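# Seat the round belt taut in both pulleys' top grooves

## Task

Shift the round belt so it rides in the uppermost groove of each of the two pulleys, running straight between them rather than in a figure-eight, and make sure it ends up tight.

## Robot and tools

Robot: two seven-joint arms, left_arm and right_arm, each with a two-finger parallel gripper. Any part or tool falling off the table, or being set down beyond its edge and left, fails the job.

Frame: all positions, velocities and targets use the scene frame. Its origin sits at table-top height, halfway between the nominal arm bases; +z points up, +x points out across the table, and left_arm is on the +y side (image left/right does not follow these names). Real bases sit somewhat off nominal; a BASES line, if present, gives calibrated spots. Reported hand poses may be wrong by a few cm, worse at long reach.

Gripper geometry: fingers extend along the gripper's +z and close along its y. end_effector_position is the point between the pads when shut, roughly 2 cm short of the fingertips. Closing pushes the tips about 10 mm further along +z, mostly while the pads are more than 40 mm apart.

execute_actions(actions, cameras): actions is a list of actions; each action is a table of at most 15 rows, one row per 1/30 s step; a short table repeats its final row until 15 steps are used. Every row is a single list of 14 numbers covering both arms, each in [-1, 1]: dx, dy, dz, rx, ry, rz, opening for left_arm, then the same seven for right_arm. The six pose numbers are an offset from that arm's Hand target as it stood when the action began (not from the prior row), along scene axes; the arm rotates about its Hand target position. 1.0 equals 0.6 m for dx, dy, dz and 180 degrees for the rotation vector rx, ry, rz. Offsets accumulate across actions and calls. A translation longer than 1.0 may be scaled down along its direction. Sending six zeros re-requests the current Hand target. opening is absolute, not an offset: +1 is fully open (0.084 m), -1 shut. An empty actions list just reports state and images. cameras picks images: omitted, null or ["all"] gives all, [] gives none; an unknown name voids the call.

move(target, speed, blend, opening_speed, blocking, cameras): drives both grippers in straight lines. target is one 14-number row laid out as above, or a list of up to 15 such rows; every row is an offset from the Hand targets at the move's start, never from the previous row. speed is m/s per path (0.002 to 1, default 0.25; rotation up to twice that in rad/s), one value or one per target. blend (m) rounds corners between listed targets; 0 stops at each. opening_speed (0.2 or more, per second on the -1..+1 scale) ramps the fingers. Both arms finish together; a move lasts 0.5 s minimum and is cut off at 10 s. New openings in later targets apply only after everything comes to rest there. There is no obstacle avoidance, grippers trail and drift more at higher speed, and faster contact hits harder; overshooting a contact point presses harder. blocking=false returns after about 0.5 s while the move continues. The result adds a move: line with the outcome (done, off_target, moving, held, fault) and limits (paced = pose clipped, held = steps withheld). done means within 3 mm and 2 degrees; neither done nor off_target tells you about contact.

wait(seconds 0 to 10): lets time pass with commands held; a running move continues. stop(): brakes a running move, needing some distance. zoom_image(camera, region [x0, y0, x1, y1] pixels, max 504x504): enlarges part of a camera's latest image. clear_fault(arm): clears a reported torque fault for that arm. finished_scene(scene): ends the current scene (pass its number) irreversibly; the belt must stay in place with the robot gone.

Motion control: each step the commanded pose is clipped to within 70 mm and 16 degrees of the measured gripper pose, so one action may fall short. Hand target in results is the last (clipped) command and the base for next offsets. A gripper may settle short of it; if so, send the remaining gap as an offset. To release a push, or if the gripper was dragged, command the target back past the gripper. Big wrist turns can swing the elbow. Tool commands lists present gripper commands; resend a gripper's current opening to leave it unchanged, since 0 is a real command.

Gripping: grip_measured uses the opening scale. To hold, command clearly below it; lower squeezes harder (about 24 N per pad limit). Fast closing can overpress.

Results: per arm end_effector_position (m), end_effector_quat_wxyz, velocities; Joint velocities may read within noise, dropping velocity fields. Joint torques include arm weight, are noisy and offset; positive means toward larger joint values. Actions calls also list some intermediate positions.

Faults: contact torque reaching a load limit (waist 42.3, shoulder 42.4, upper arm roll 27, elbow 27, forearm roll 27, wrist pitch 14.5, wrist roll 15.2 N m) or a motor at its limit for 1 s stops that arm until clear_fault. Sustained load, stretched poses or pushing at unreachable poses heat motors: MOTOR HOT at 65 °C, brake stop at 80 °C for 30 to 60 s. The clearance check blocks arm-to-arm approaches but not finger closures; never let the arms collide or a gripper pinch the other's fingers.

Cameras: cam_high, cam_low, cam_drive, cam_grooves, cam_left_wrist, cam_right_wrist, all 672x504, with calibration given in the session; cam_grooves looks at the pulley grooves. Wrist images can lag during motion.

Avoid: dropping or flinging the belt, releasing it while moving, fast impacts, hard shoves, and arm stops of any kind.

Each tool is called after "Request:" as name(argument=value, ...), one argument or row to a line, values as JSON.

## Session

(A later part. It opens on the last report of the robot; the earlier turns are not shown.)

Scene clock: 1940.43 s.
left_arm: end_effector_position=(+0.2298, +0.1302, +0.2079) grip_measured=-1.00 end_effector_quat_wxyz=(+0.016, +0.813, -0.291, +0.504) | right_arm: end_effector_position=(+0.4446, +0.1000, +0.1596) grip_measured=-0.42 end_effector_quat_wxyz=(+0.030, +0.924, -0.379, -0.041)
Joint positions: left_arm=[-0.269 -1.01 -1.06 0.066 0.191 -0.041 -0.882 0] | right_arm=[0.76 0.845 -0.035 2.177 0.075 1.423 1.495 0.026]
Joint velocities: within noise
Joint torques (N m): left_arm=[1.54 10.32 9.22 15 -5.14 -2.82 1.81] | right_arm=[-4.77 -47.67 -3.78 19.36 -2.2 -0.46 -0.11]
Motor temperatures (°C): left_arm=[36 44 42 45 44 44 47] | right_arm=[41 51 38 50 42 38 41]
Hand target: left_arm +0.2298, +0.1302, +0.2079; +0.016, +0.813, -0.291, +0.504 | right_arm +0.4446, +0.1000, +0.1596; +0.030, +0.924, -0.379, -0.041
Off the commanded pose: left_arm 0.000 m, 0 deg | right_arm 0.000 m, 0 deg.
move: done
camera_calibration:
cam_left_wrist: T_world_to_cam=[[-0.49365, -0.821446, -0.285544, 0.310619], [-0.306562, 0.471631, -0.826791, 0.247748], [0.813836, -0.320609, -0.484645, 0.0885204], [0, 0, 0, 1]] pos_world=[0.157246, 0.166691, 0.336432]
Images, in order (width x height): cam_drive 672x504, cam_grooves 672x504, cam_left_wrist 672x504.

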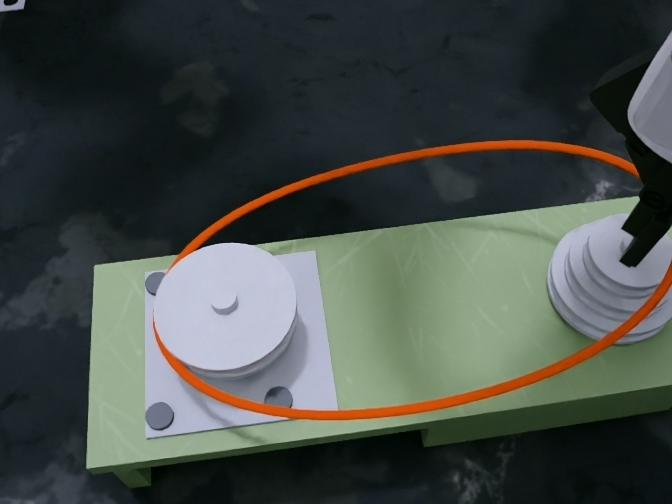

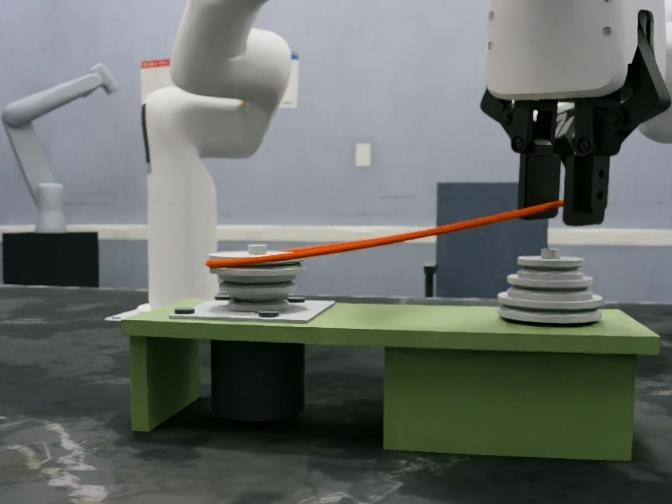

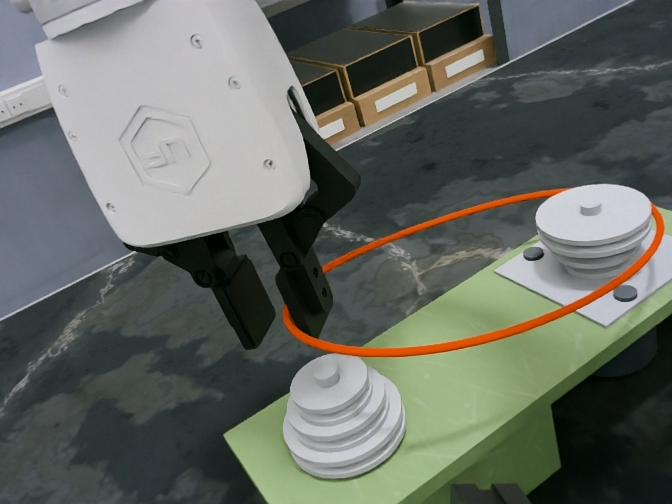

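Request:
move(
  target=[
    [0,0,0,0,0,0,-1,0,0,0,0,0,0,-1],
    [0,0,0,0,0,0,-1,0.0,0.025,-0.008,0,0,0,-1],
  ],
  speed=0.04,
  cameras=["cam_drive","cam_grooves","cam_left_wrist"],
)

Request:
zoom_image(
  camera="cam_left_wrist",
  region=[220, 240, 470, 490],
)

Request:
zoom_image(
  camera="cam_grooves",
  region=[380, 130, 660, 350],
)

Scene clock: 1946.33 s.
left_arm: end_effector_position=(+0.2298, +0.1302, +0.2079) grip_measured=-1.00 end_effector_quat_wxyz=(+0.016, +0.813, -0.291, +0.504) | right_arm: end_effector_position=(+0.4445, +0.1150, +0.1548) grip_measured=-0.92 end_effector_quat_wxyz=(+0.030, +0.924, -0.379, -0.041)
Joint positions: left_arm=[-0.269 -1.01 -1.06 0.066 0.191 -0.041 -0.882 0] | right_arm=[0.772 0.914 -0.031 2.284 0.075 1.459 1.515 0.004]
Joint velocities: within noise
Joint torques (N m): left_arm=[1.31 10.16 9.26 15.09 -4.99 -2.84 1.75] | right_arm=[6.99 -33.31 2.59 19.8 -2.03 -0.87 1.57]
Motor temperatures (°C): left_arm=[36 44 42 45 44 44 47] | right_arm=[41 51 38 50 42 38 41]
Hand target: left_arm +0.2298, +0.1302, +0.2079; +0.016, +0.813, -0.291, +0.504 | right_arm +0.4446, +0.1150, +0.1548; +0.030, +0.924, -0.379, -0.041
Off the commanded pose: left_arm 0.000 m, 0 deg | right_arm 0.000 m, 0 deg.
move: done
camera_calibration:
cam_left_wrist: T_world_to_cam=[[-0.49365, -0.821446, -0.285544, 0.310619], [-0.306562, 0.471631, -0.826791, 0.247748], [0.813836, -0.320609, -0.484645, 0.0885204], [0, 0, 0, 1]] pos_world=[0.157246, 0.166691, 0.336432]
Images, in order (width x height): cam_drive 672x504, cam_grooves 672x504, cam_left_wrist 672x504.

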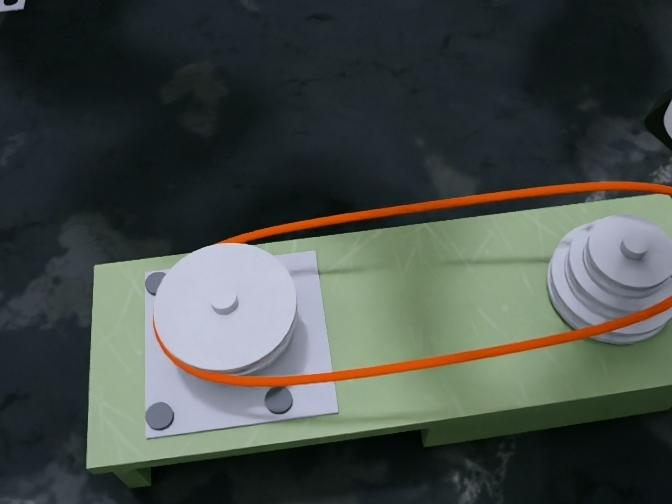

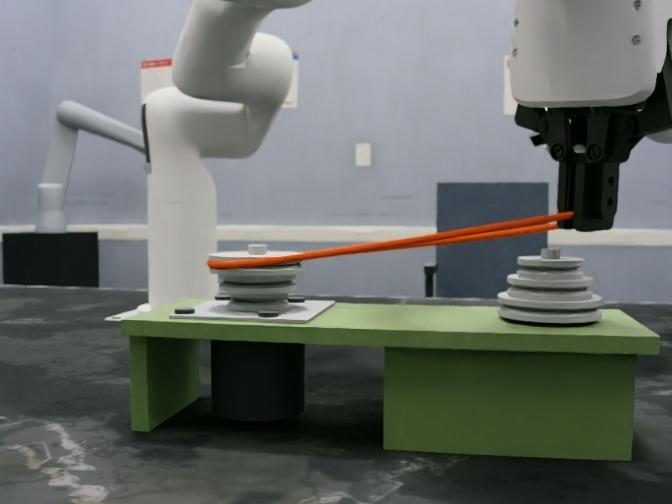

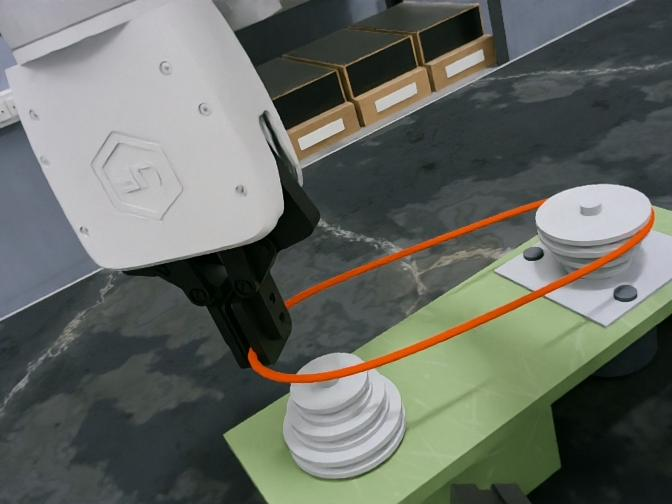

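Scaled by 2.016 from the camera's 672x504 image, which has a finer 960x720 frame.

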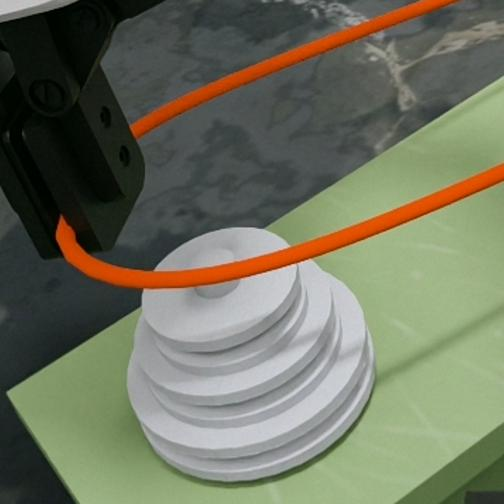

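Scaled by 1.800 from the camera's 672x504 image, which has a finer 960x720 frame.

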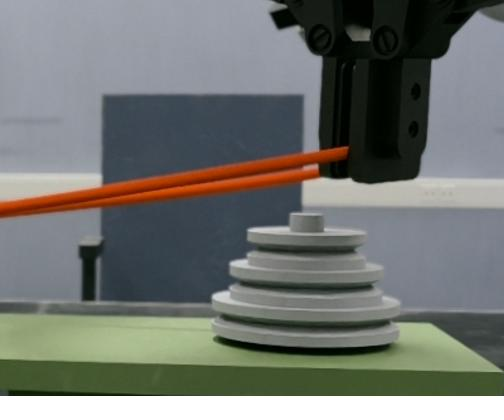

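Request:
move(
  target=[
    [0,0,0,0,0,0,-1,-0.006,0.014,0,0,0,0,-1],
    [0,0,0,0,0,0,-1,-0.006,0.014,-0.025,0,0,0,-1],
  ],
  speed=0.04,
  cameras=["cam_drive","cam_grooves","cam_left_wrist"],
)

Request:
zoom_image(
  camera="cam_left_wrist",
  region=[220, 240, 470, 490],
)

Request:
zoom_image(
  camera="cam_grooves",
  region=[380, 130, 660, 350],
)

Request:
zoom_image(
  camera="cam_drive",
  region=[472, 150, 672, 350],
)

Scene clock: 1961.53 s.
left_arm: end_effector_position=(+0.2298, +0.1302, +0.2079) grip_measured=-1.00 end_effector_quat_wxyz=(+0.016, +0.813, -0.291, +0.504) | right_arm: end_effector_position=(+0.4409, +0.1234, +0.1395) grip_measured=-0.92 end_effector_quat_wxyz=(+0.030, +0.924, -0.379, -0.041)
Joint positions: left_arm=[-0.269 -1.01 -1.06 0.066 0.191 -0.041 -0.882 0] | right_arm=[0.784 0.938 -0.029 2.282 0.075 1.433 1.526 0.004]
Joint velocities: within noise
Joint torques (N m): left_arm=[1.51 9.95 9.39 15.11 -5.11 -2.86 1.78] | right_arm=[7.26 -50.22 3.51 13.95 3.1 -4.54 -1.36]
Motor temperatures (°C): left_arm=[36 44 42 45 44 44 47] | right_arm=[41 50 38 50 42 38 41]
Hand target: left_arm +0.2298, +0.1302, +0.2079; +0.016, +0.813, -0.291, +0.504 | right_arm +0.4410, +0.1234, +0.1398; +0.030, +0.924, -0.379, -0.041
Off the commanded pose: left_arm 0.000 m, 0 deg | right_arm 0.000 m, 0 deg.
move: done
camera_calibration:
cam_left_wrist: T_world_to_cam=[[-0.49365, -0.821446, -0.285544, 0.310619], [-0.306562, 0.471631, -0.826791, 0.247748], [0.813836, -0.320609, -0.484645, 0.0885204], [0, 0, 0, 1]] pos_world=[0.157246, 0.166691, 0.336432]
Images, in order (width x height): cam_drive 672x504, cam_grooves 672x504, cam_left_wrist 672x504.

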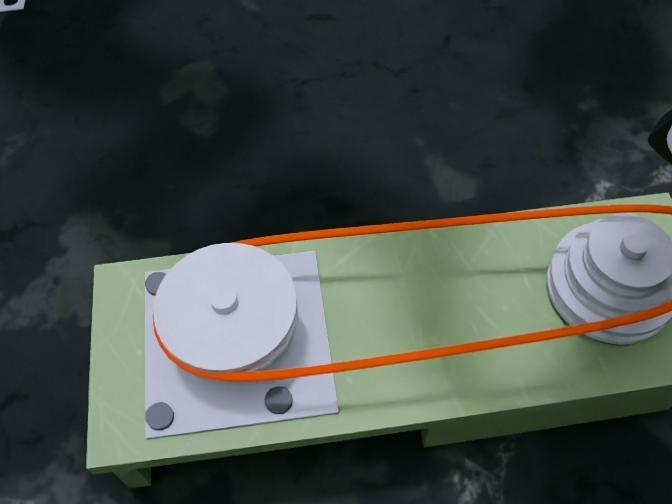

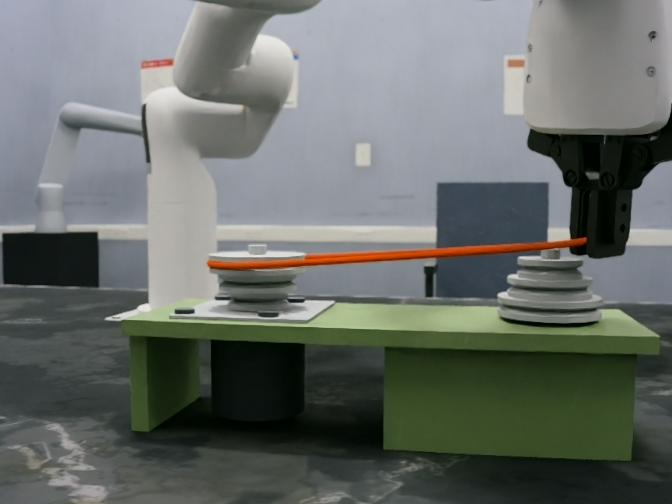

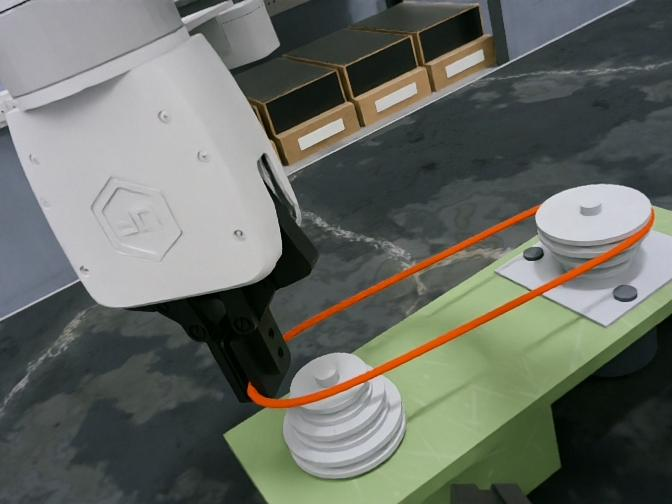

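Scaled by 2.016 from the camera's 672x504 image, which has a finer 960x720 frame.

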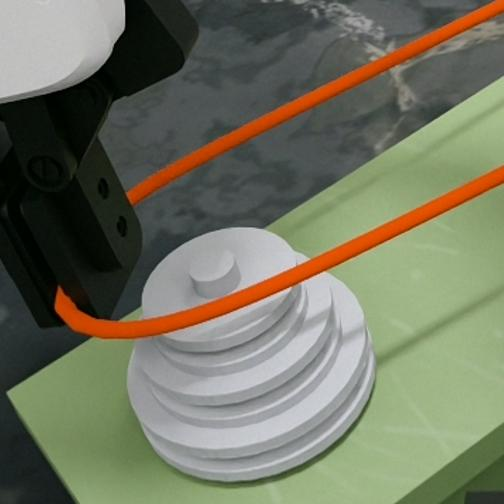

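Scaled by 1.800 from the camera's 672x504 image, which has a finer 960x720 frame.

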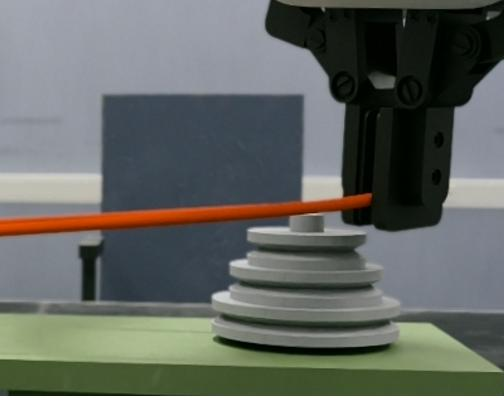

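Scaled by 2.520 from the camera's 672x504 image, which has a finer 960x720 frame.

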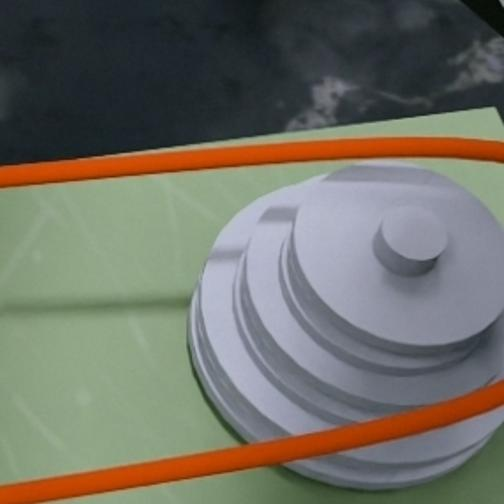

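Request:
move(
  target=[
    [0,0,0,0,0,0,-1,-0.0065,0.006,0.003,0,0,0.1,-1],
  ],
  speed=0.04,
  cameras=["cam_drive","cam_grooves","cam_left_wrist"],
)

Request:
zoom_image(
  camera="cam_left_wrist",
  region=[220, 240, 470, 490],
)

Request:
zoom_image(
  camera="cam_grooves",
  region=[380, 130, 660, 350],
)

Request:
zoom_image(
  camera="cam_drive",
  region=[472, 150, 672, 350],
)

Scene clock: 1972.87 s.
left_arm: end_effector_position=(+0.2298, +0.1302, +0.2079) grip_measured=-1.00 end_effector_quat_wxyz=(+0.016, +0.813, -0.291, +0.504) | right_arm: end_effector_position=(+0.4371, +0.1270, +0.1416) grip_measured=-0.92 end_effector_quat_wxyz=(+0.036, +0.972, -0.230, -0.036)
Joint positions: left_arm=[-0.269 -1.01 -1.06 0.066 0.191 -0.041 -0.882 0] | right_arm=[0.784 0.959 0.009 2.328 0.016 1.468 1.248 0.004]
Joint velocities: within noise
Joint torques (N m): left_arm=[1.44 10.11 9.27 15.02 -5.11 -2.85 1.79] | right_arm=[8.56 -34.99 4.9 20.67 -1.39 -1.91 -1.39]
Motor temperatures (°C): left_arm=[36 44 42 45 44 44 47] | right_arm=[41 51 38 50 42 37 41]
Hand target: left_arm +0.2298, +0.1302, +0.2079; +0.016, +0.813, -0.291, +0.504 | right_arm +0.4371, +0.1270, +0.1416; +0.036, +0.972, -0.230, -0.036
Off the commanded pose: left_arm 0.000 m, 0 deg | right_arm 0.000 m, 0 deg.
move: done
camera_calibration:
cam_left_wrist: T_world_to_cam=[[-0.49365, -0.821446, -0.285544, 0.310619], [-0.306562, 0.471631, -0.826791, 0.247748], [0.813836, -0.320609, -0.484645, 0.0885204], [0, 0, 0, 1]] pos_world=[0.157246, 0.166691, 0.336432]
Images, in order (width x height): cam_drive 672x504, cam_grooves 672x504, cam_left_wrist 672x504.

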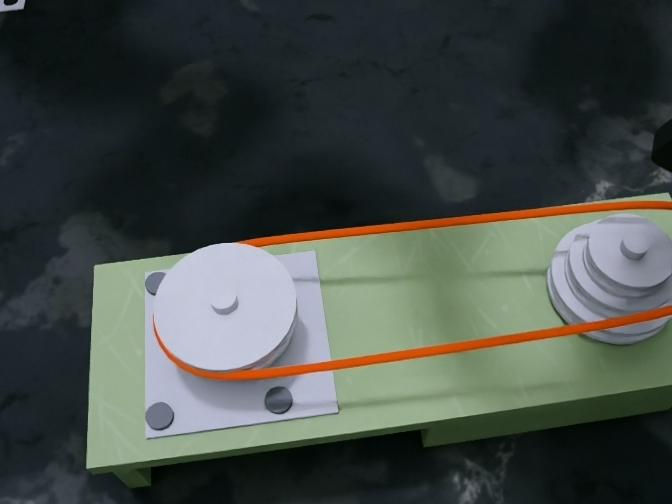

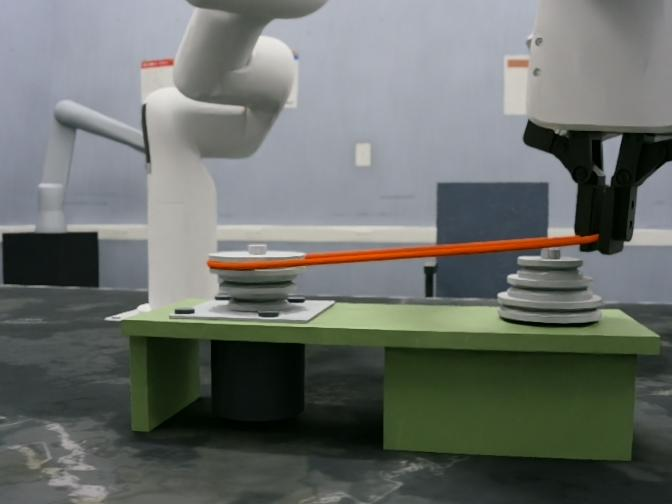

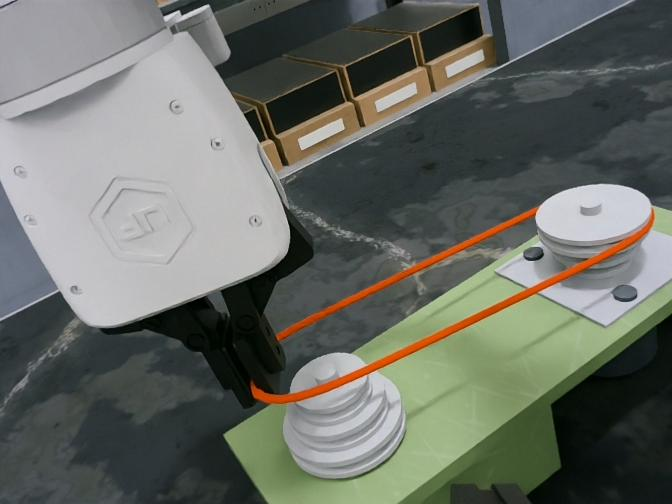

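Scaled by 2.016 from the camera's 672x504 image, which has a finer 960x720 frame.

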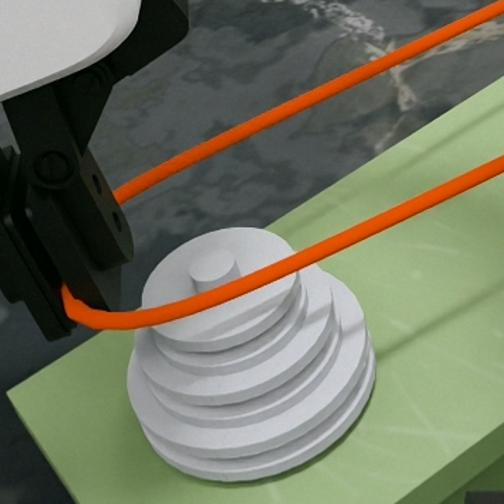

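Scaled by 1.800 from the camera's 672x504 image, which has a finer 960x720 frame.

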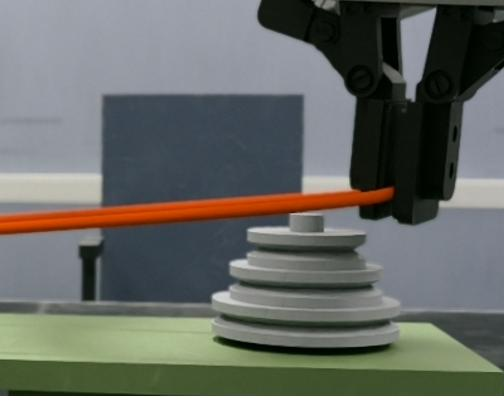

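Scaled by 2.520 from the camera's 672x504 image, which has a finer 960x720 frame.

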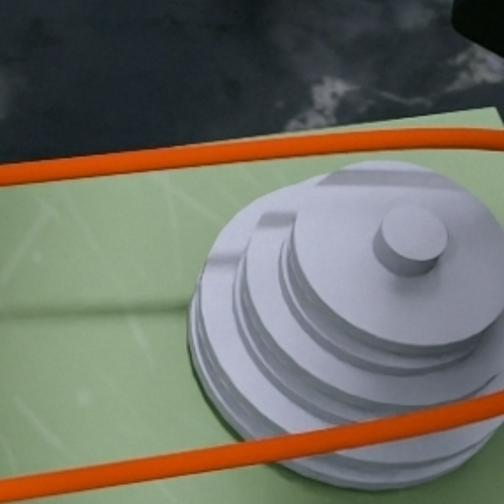

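Request:
move(
  target=[
    [0,0,0,0,0,0,-1,-0.014,-0.004,0.012,0,-0.13,0,-1],
  ],
  speed=0.04,
  cameras=["cam_drive","cam_grooves","cam_left_wrist"],
)

Request:
zoom_image(
  camera="cam_left_wrist",
  region=[220, 240, 470, 490],
)

Request:
zoom_image(
  camera="cam_grooves",
  region=[380, 130, 660, 350],
)

Request:
zoom_image(
  camera="cam_drive",
  region=[472, 150, 672, 350],
)

Scene clock: 1987.73 s.
left_arm: end_effector_position=(+0.2298, +0.1302, +0.2079) grip_measured=-1.00 end_effector_quat_wxyz=(+0.016, +0.813, -0.291, +0.504) | right_arm: end_effector_position=(+0.4287, +0.1246, +0.1488) grip_measured=-0.92 end_effector_quat_wxyz=(-0.011, +0.959, -0.232, +0.162)
Joint positions: left_arm=[-0.269 -1.01 -1.06 0.066 0.191 -0.041 -0.882 0] | right_arm=[0.986 0.612 -0.135 1.67 -0.258 0.912 1.497 0.004]
Joint velocities: within noise
Joint torques (N m): left_arm=[1.31 9.77 9.44 15.01 -5.12 -2.83 1.82] | right_arm=[7.42 -44.66 -3.29 14.21 -2.32 -5.25 1.48]
Motor temperatures (°C): left_arm=[36 44 42 45 44 44 47] | right_arm=[41 51 38 50 42 38 41]
Hand target: left_arm +0.2298, +0.1302, +0.2079; +0.016, +0.813, -0.291, +0.504 | right_arm +0.4287, +0.1246, +0.1488; -0.011, +0.959, -0.232, +0.162
Off the commanded pose: left_arm 0.000 m, 0 deg | right_arm 0.000 m, 0 deg.
move: done
camera_calibration:
cam_left_wrist: T_world_to_cam=[[-0.49365, -0.821446, -0.285544, 0.310619], [-0.306562, 0.471631, -0.826791, 0.247748], [0.813836, -0.320609, -0.484645, 0.0885204], [0, 0, 0, 1]] pos_world=[0.157246, 0.166691, 0.336432]
Images, in order (width x height): cam_drive 672x504, cam_grooves 672x504, cam_left_wrist 672x504.

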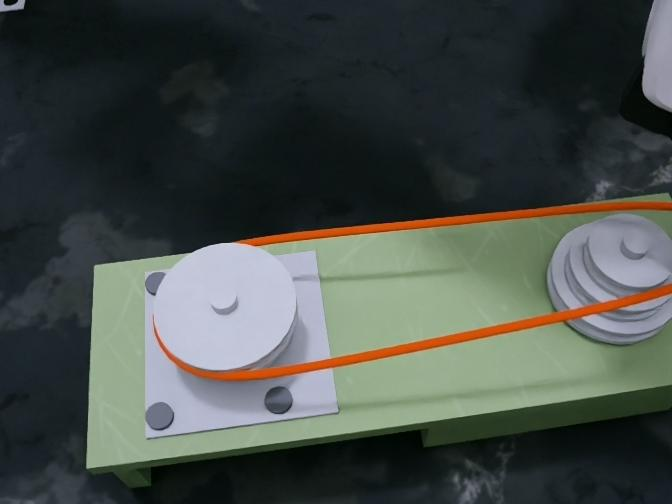

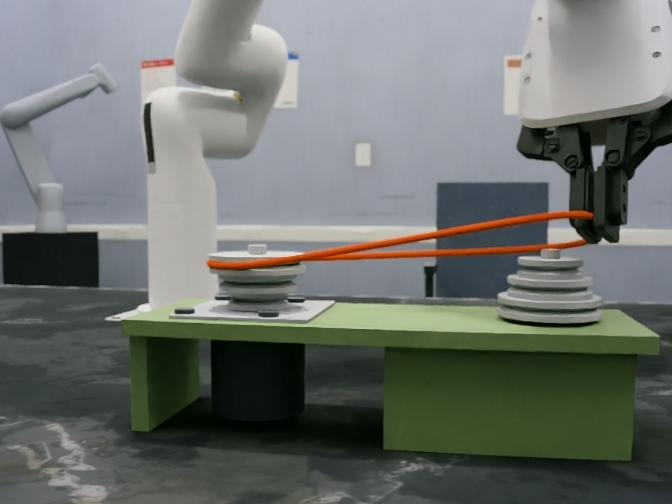

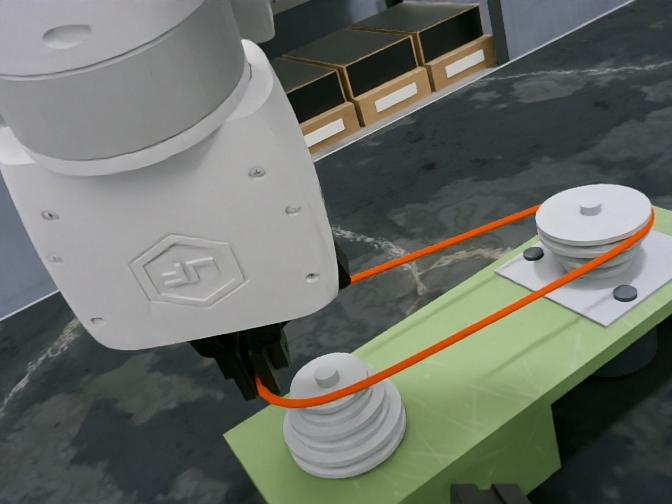

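Scaled by 2.016 from the camera's 672x504 image, which has a finer 960x720 frame.

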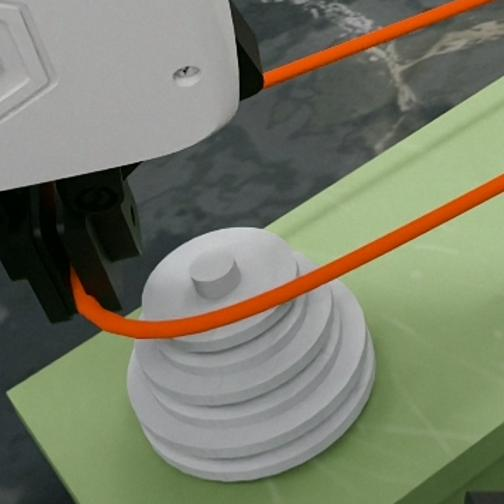

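Scaled by 1.800 from the camera's 672x504 image, which has a finer 960x720 frame.

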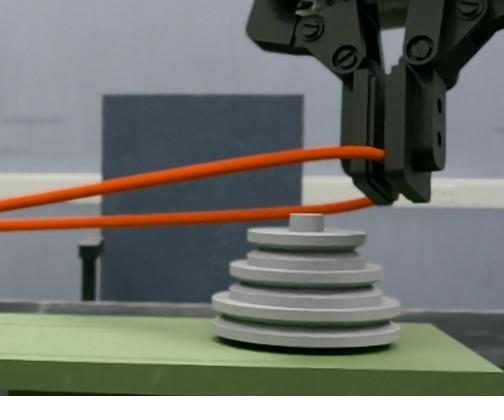

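Scaled by 2.520 from the camera's 672x504 image, which has a finer 960x720 frame.

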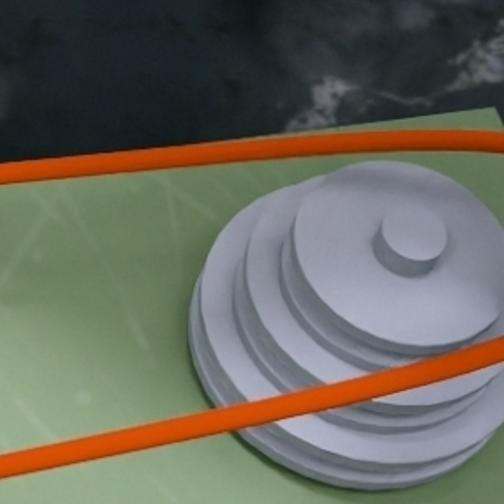

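Request:
move(
  target=[
    [0,0,0,0,0,0,-1,-0.008,0,0,0,0,0,-1],
    [0,0,0,0,0,0,-1,-0.008,0,-0.017,0,0,0,-1],
  ],
  speed=0.04,
  cameras=["cam_drive","cam_grooves","cam_left_wrist"],
)

Request:
zoom_image(
  camera="cam_left_wrist",
  region=[220, 240, 470, 490],
)

Request:
zoom_image(
  camera="cam_grooves",
  region=[380, 130, 660, 350],
)

Request:
zoom_image(
  camera="cam_drive",
  region=[472, 150, 672, 350],
)

Scene clock: 1993.57 s.
left_arm: end_effector_position=(+0.2298, +0.1302, +0.2079) grip_measured=-1.00 end_effector_quat_wxyz=(+0.016, +0.813, -0.291, +0.504) | right_arm: end_effector_position=(+0.4239, +0.1246, +0.1387) grip_measured=-0.92 end_effector_quat_wxyz=(-0.011, +0.959, -0.232, +0.162)
Joint positions: left_arm=[-0.269 -1.01 -1.06 0.066 0.191 -0.041 -0.882 0] | right_arm=[0.993 0.613 -0.136 1.642 -0.265 0.886 1.512 0.004]
Joint velocities: within noise
Joint torques (N m): left_arm=[1.45 9.92 9.33 15.04 -5.14 -2.9 1.88] | right_arm=[7.35 -28.98 -3.72 13.87 -2.27 -5.19 1.59]
Motor temperatures (°C): left_arm=[36 44 42 45 44 44 47] | right_arm=[41 51 38 50 42 38 41]
Hand target: left_arm +0.2298, +0.1302, +0.2079; +0.016, +0.813, -0.291, +0.504 | right_arm +0.4239, +0.1246, +0.1386; -0.011, +0.959, -0.232, +0.162
Off the commanded pose: left_arm 0.000 m, 0 deg | right_arm 0.000 m, 0 deg.
move: done
camera_calibration:
cam_left_wrist: T_world_to_cam=[[-0.49365, -0.821446, -0.285544, 0.310619], [-0.306562, 0.471631, -0.826791, 0.247748], [0.813836, -0.320609, -0.484645, 0.0885204], [0, 0, 0, 1]] pos_world=[0.157246, 0.166691, 0.336432]
Images, in order (width x height): cam_drive 672x504, cam_grooves 672x504, cam_left_wrist 672x504.

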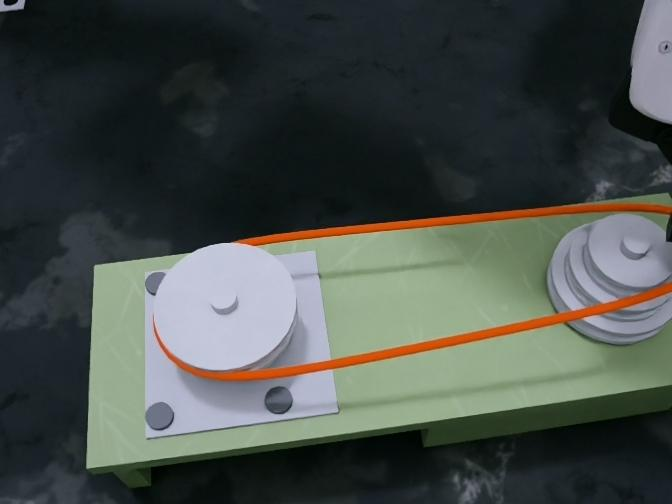

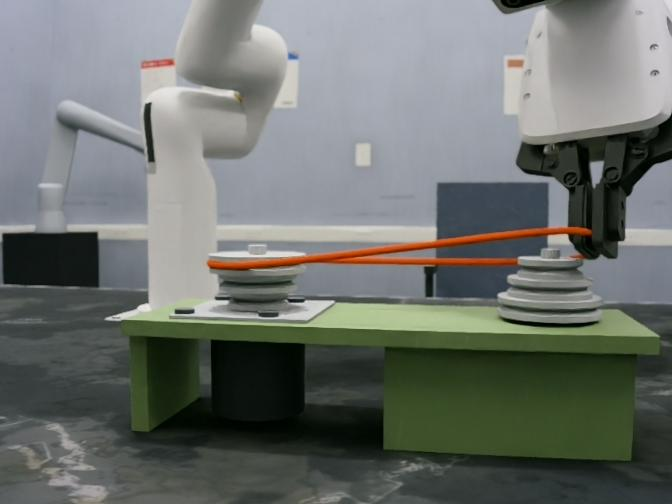

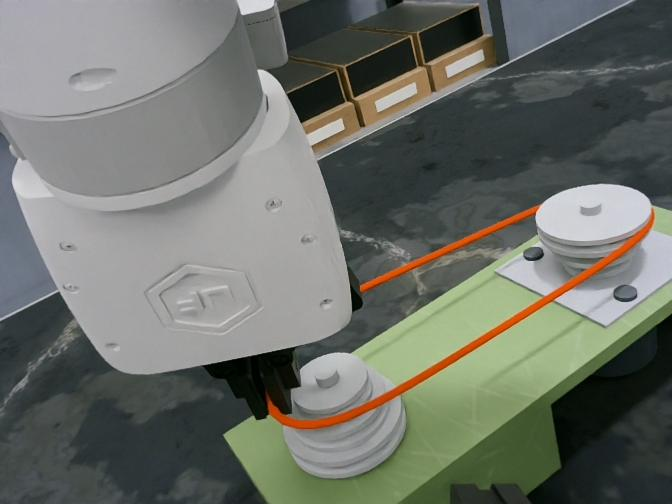

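Scaled by 2.016 from the camera's 672x504 image, which has a finer 960x720 frame.

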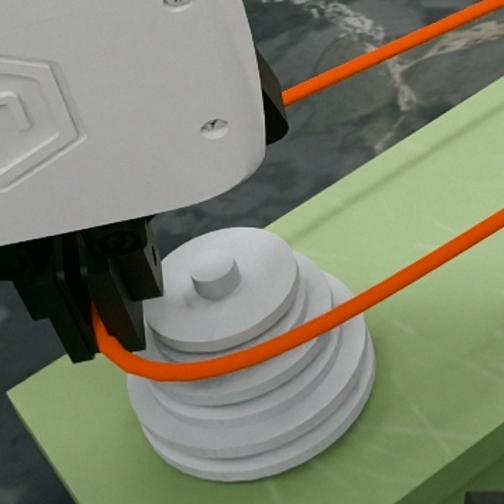

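Scaled by 1.800 from the camera's 672x504 image, which has a finer 960x720 frame.

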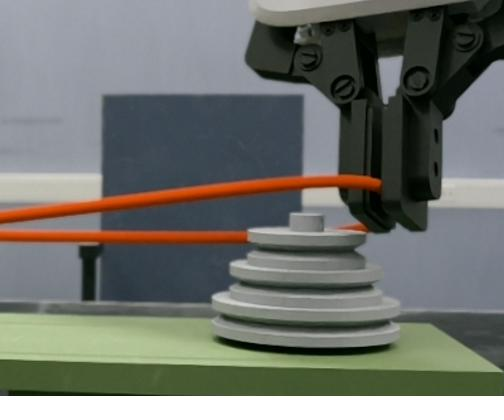

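Scaled by 2.520 from the camera's 672x504 image, which has a finer 960x720 frame.

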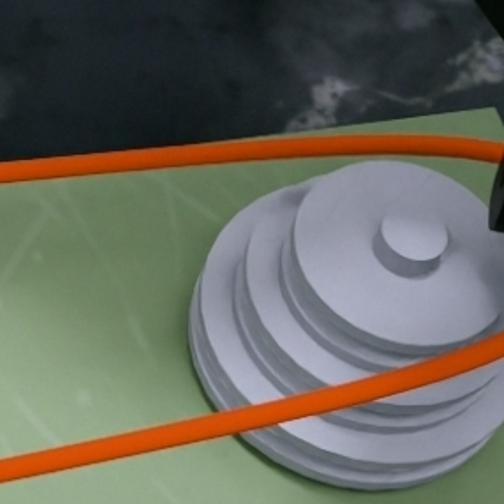

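Request:
execute_actions(
  actions=[],
  cameras=["cam_drive","cam_grooves"],
)

Request:
zoom_image(
  camera="cam_drive",
  region=[472, 150, 672, 350],
)

Request:
zoom_image(
  camera="cam_grooves",
  region=[380, 130, 660, 350],
)

Scene clock: 2011.63 s.
left_arm: end_effector_position=(+0.2298, +0.1302, +0.2079) grip_measured=-1.00 end_effector_quat_wxyz=(+0.016, +0.813, -0.291, +0.504) | right_arm: end_effector_position=(+0.4239, +0.1246, +0.1386) grip_measured=-0.92 end_effector_quat_wxyz=(-0.011, +0.959, -0.232, +0.162)
Joint positions: left_arm=[-0.269 -1.01 -1.06 0.066 0.191 -0.041 -0.882 0] | right_arm=[0.993 0.613 -0.136 1.642 -0.265 0.886 1.512 0.004]
Joint velocities: within noise
Joint torques (N m): left_arm=[1.47 9.83 9.35 14.96 -5.17 -2.89 1.85] | right_arm=[6.89 -30.44 -2.4 15.1 -1.88 -4 1.44]
Motor temperatures (°C): left_arm=[36 44 42 45 44 44 47] | right_arm=[41 50 38 49 42 38 41]
Hand target: left_arm +0.2298, +0.1302, +0.2079; +0.016, +0.813, -0.291, +0.504 | right_arm +0.4239, +0.1246, +0.1386; -0.011, +0.959, -0.232, +0.162
Tool commands: left_gripper/opening=-1.0 right_gripper/opening=-1.0
Off the commanded pose: left_arm 0.000 m, 0 deg | right_arm 0.000 m, 0 deg.
Images, in order (width x height): cam_drive 672x504, cam_grooves 672x504.

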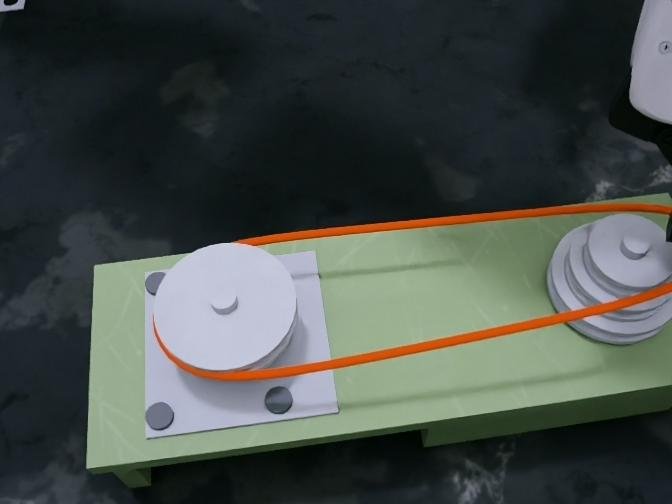

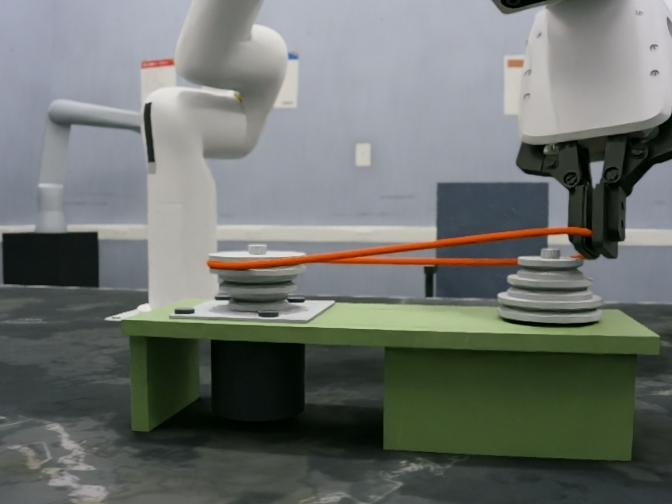

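Scaled by 2.520 from the camera's 672x504 image, which has a finer 960x720 frame.

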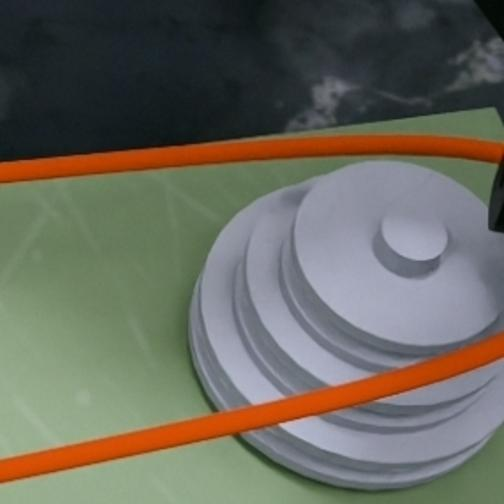

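Scaled by 1.800 from the camera's 672x504 image, which has a finer 960x720 frame.

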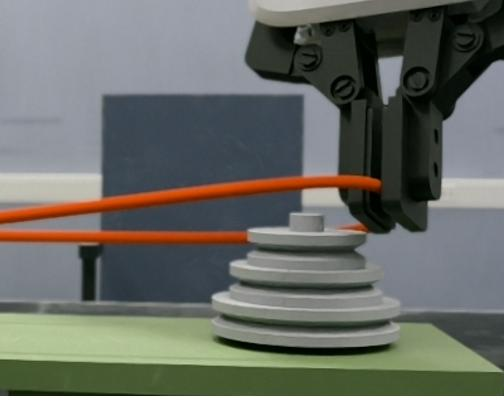

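Request:
move(
  target=[
    [0,0,0,0,0,0,-1,0.005,0.018,-0.002,0,0,0,-1],
    [0,0,0,0,0,0,-1,0.005,0.018,-0.015,0,0,0,-1],
  ],
  speed=0.03,
  cameras=["cam_drive","cam_grooves"],
)

Request:
zoom_image(
  camera="cam_drive",
  region=[472, 150, 672, 350],
)

Request:
zoom_image(
  camera="cam_grooves",
  region=[380, 130, 660, 350],
)

Scene clock: 2020.73 s.
left_arm: end_effector_position=(+0.2298, +0.1302, +0.2079) grip_measured=-1.00 end_effector_quat_wxyz=(+0.016, +0.813, -0.291, +0.504) | right_arm: end_effector_position=(+0.4268, +0.1354, +0.1297) grip_measured=-0.91 end_effector_quat_wxyz=(-0.011, +0.959, -0.232, +0.162)
Joint positions: left_arm=[-0.269 -1.01 -1.06 0.066 0.191 -0.041 -0.882 0] | right_arm=[0.995 0.661 -0.133 1.694 -0.26 0.892 1.517 0.004]
Joint velocities: within noise
Joint torques (N m): left_arm=[1.17 9.83 9.39 15.13 -5 -2.9 1.79] | right_arm=[12.64 -32.54 4.74 20.15 -1.4 -10.92 1.7]
Motor temperatures (°C): left_arm=[36 44 42 45 44 44 47] | right_arm=[41 50 38 50 42 38 41]
Hand target: left_arm +0.2298, +0.1302, +0.2079; +0.016, +0.813, -0.291, +0.504 | right_arm +0.4269, +0.1354, +0.1296; -0.011, +0.959, -0.232, +0.162
Off the commanded pose: left_arm 0.000 m, 0 deg | right_arm 0.000 m, 0 deg.
move: done
Images, in order (width x height): cam_drive 672x504, cam_grooves 672x504.

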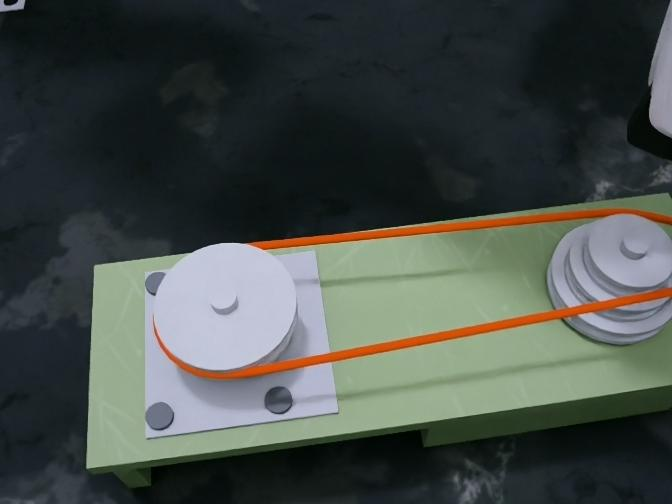

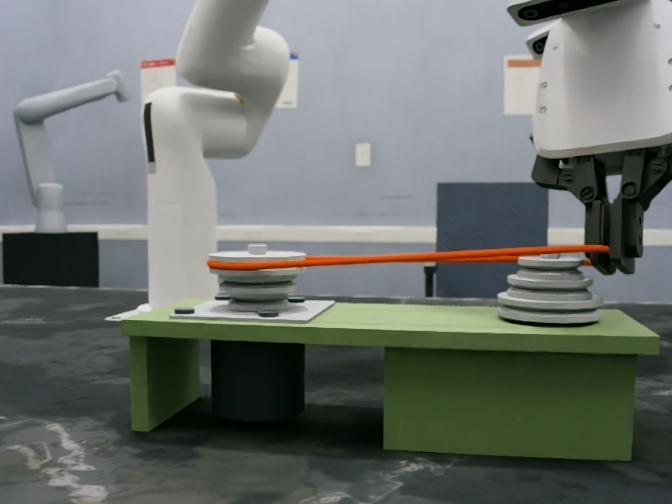

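Scaled by 2.520 from the camera's 672x504 image, which has a finer 960x720 frame.

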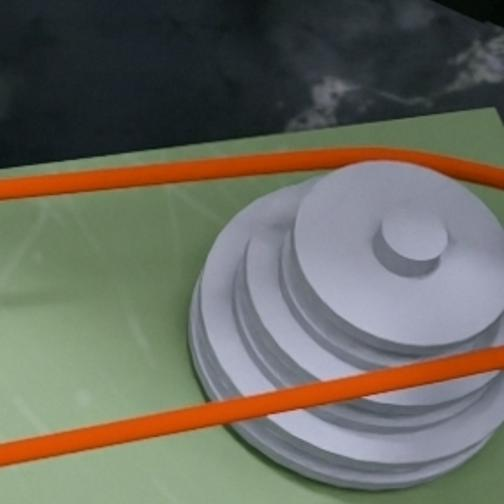

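Scaled by 1.800 from the camera's 672x504 image, which has a finer 960x720 frame.

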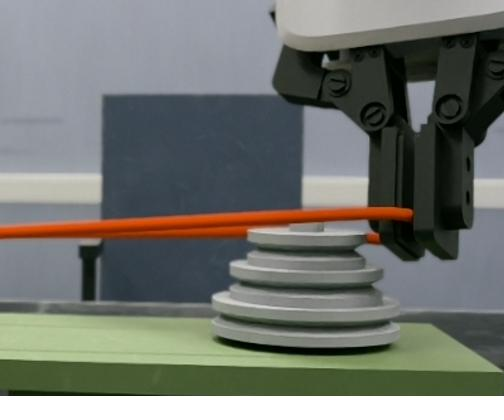

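Request:
move(
  target=[
    [0,0,0,0,0,0,-1,0.004,-0.003,-0.006,0,0,0,-1],
    [0,0,0,0,0,0,-1,0.006,-0.003,-0.014,0,0,0,-1],
  ],
  speed=0.03,
  cameras=["cam_drive","cam_grooves"],
)

Request:
zoom_image(
  camera="cam_drive",
  region=[472, 150, 672, 350],
)

Request:
zoom_image(
  camera="cam_grooves",
  region=[380, 130, 660, 350],
)

Scene clock: 2025.67 s.
left_arm: end_effector_position=(+0.2298, +0.1302, +0.2079) grip_measured=-1.00 end_effector_quat_wxyz=(+0.016, +0.813, -0.291, +0.504) | right_arm: end_effector_position=(+0.4304, +0.1336, +0.1212) grip_measured=-0.91 end_effector_quat_wxyz=(-0.011, +0.959, -0.232, +0.162)
Joint positions: left_arm=[-0.269 -1.01 -1.06 0.066 0.191 -0.041 -0.882 0] | right_arm=[0.989 0.674 -0.134 1.691 -0.26 0.874 1.515 0.004]
Joint velocities: within noise
Joint torques (N m): left_arm=[1.46 9.86 9.32 15 -5.1 -2.92 1.75] | right_arm=[-0.21 -31.4 2.46 20.49 0.1 -9.23 0.09]
Motor temperatures (°C): left_arm=[36 44 42 45 44 44 47] | right_arm=[41 50 38 50 42 39 41]
Hand target: left_arm +0.2298, +0.1302, +0.2079; +0.016, +0.813, -0.291, +0.504 | right_arm +0.4305, +0.1336, +0.1212; -0.011, +0.959, -0.232, +0.162
Off the commanded pose: left_arm 0.000 m, 0 deg | right_arm 0.000 m, 0 deg.
move: done
Images, in order (width x height): cam_drive 672x504, cam_grooves 672x504.

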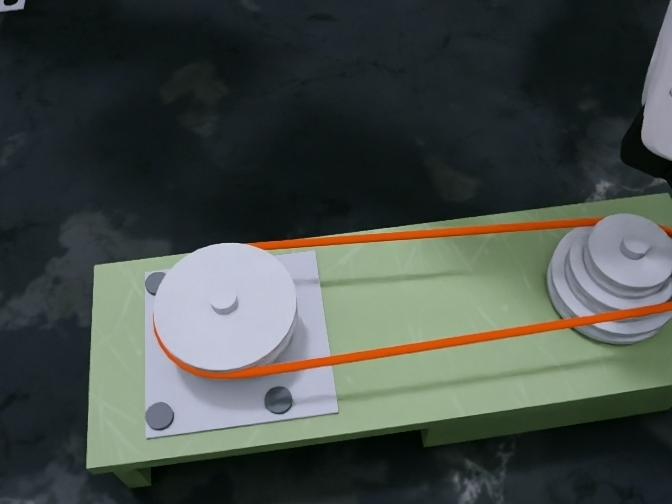

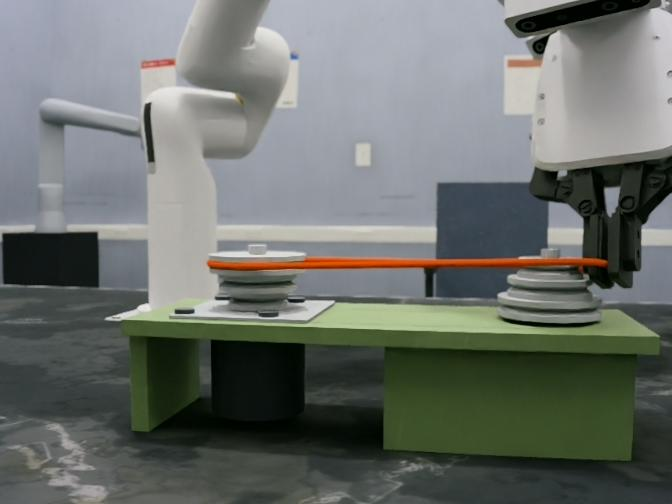

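Scaled by 2.520 from the camera's 672x504 image, which has a finer 960x720 frame.

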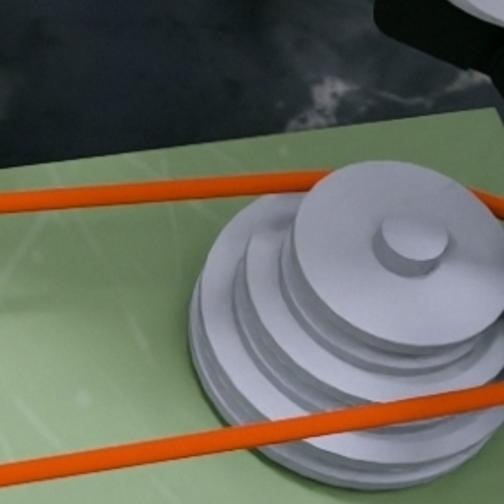

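Scaled by 1.800 from the camera's 672x504 image, which has a finer 960x720 frame.

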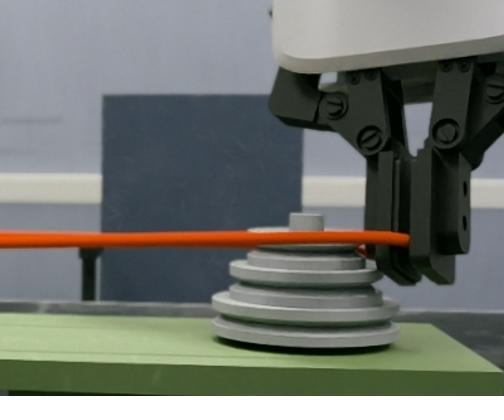

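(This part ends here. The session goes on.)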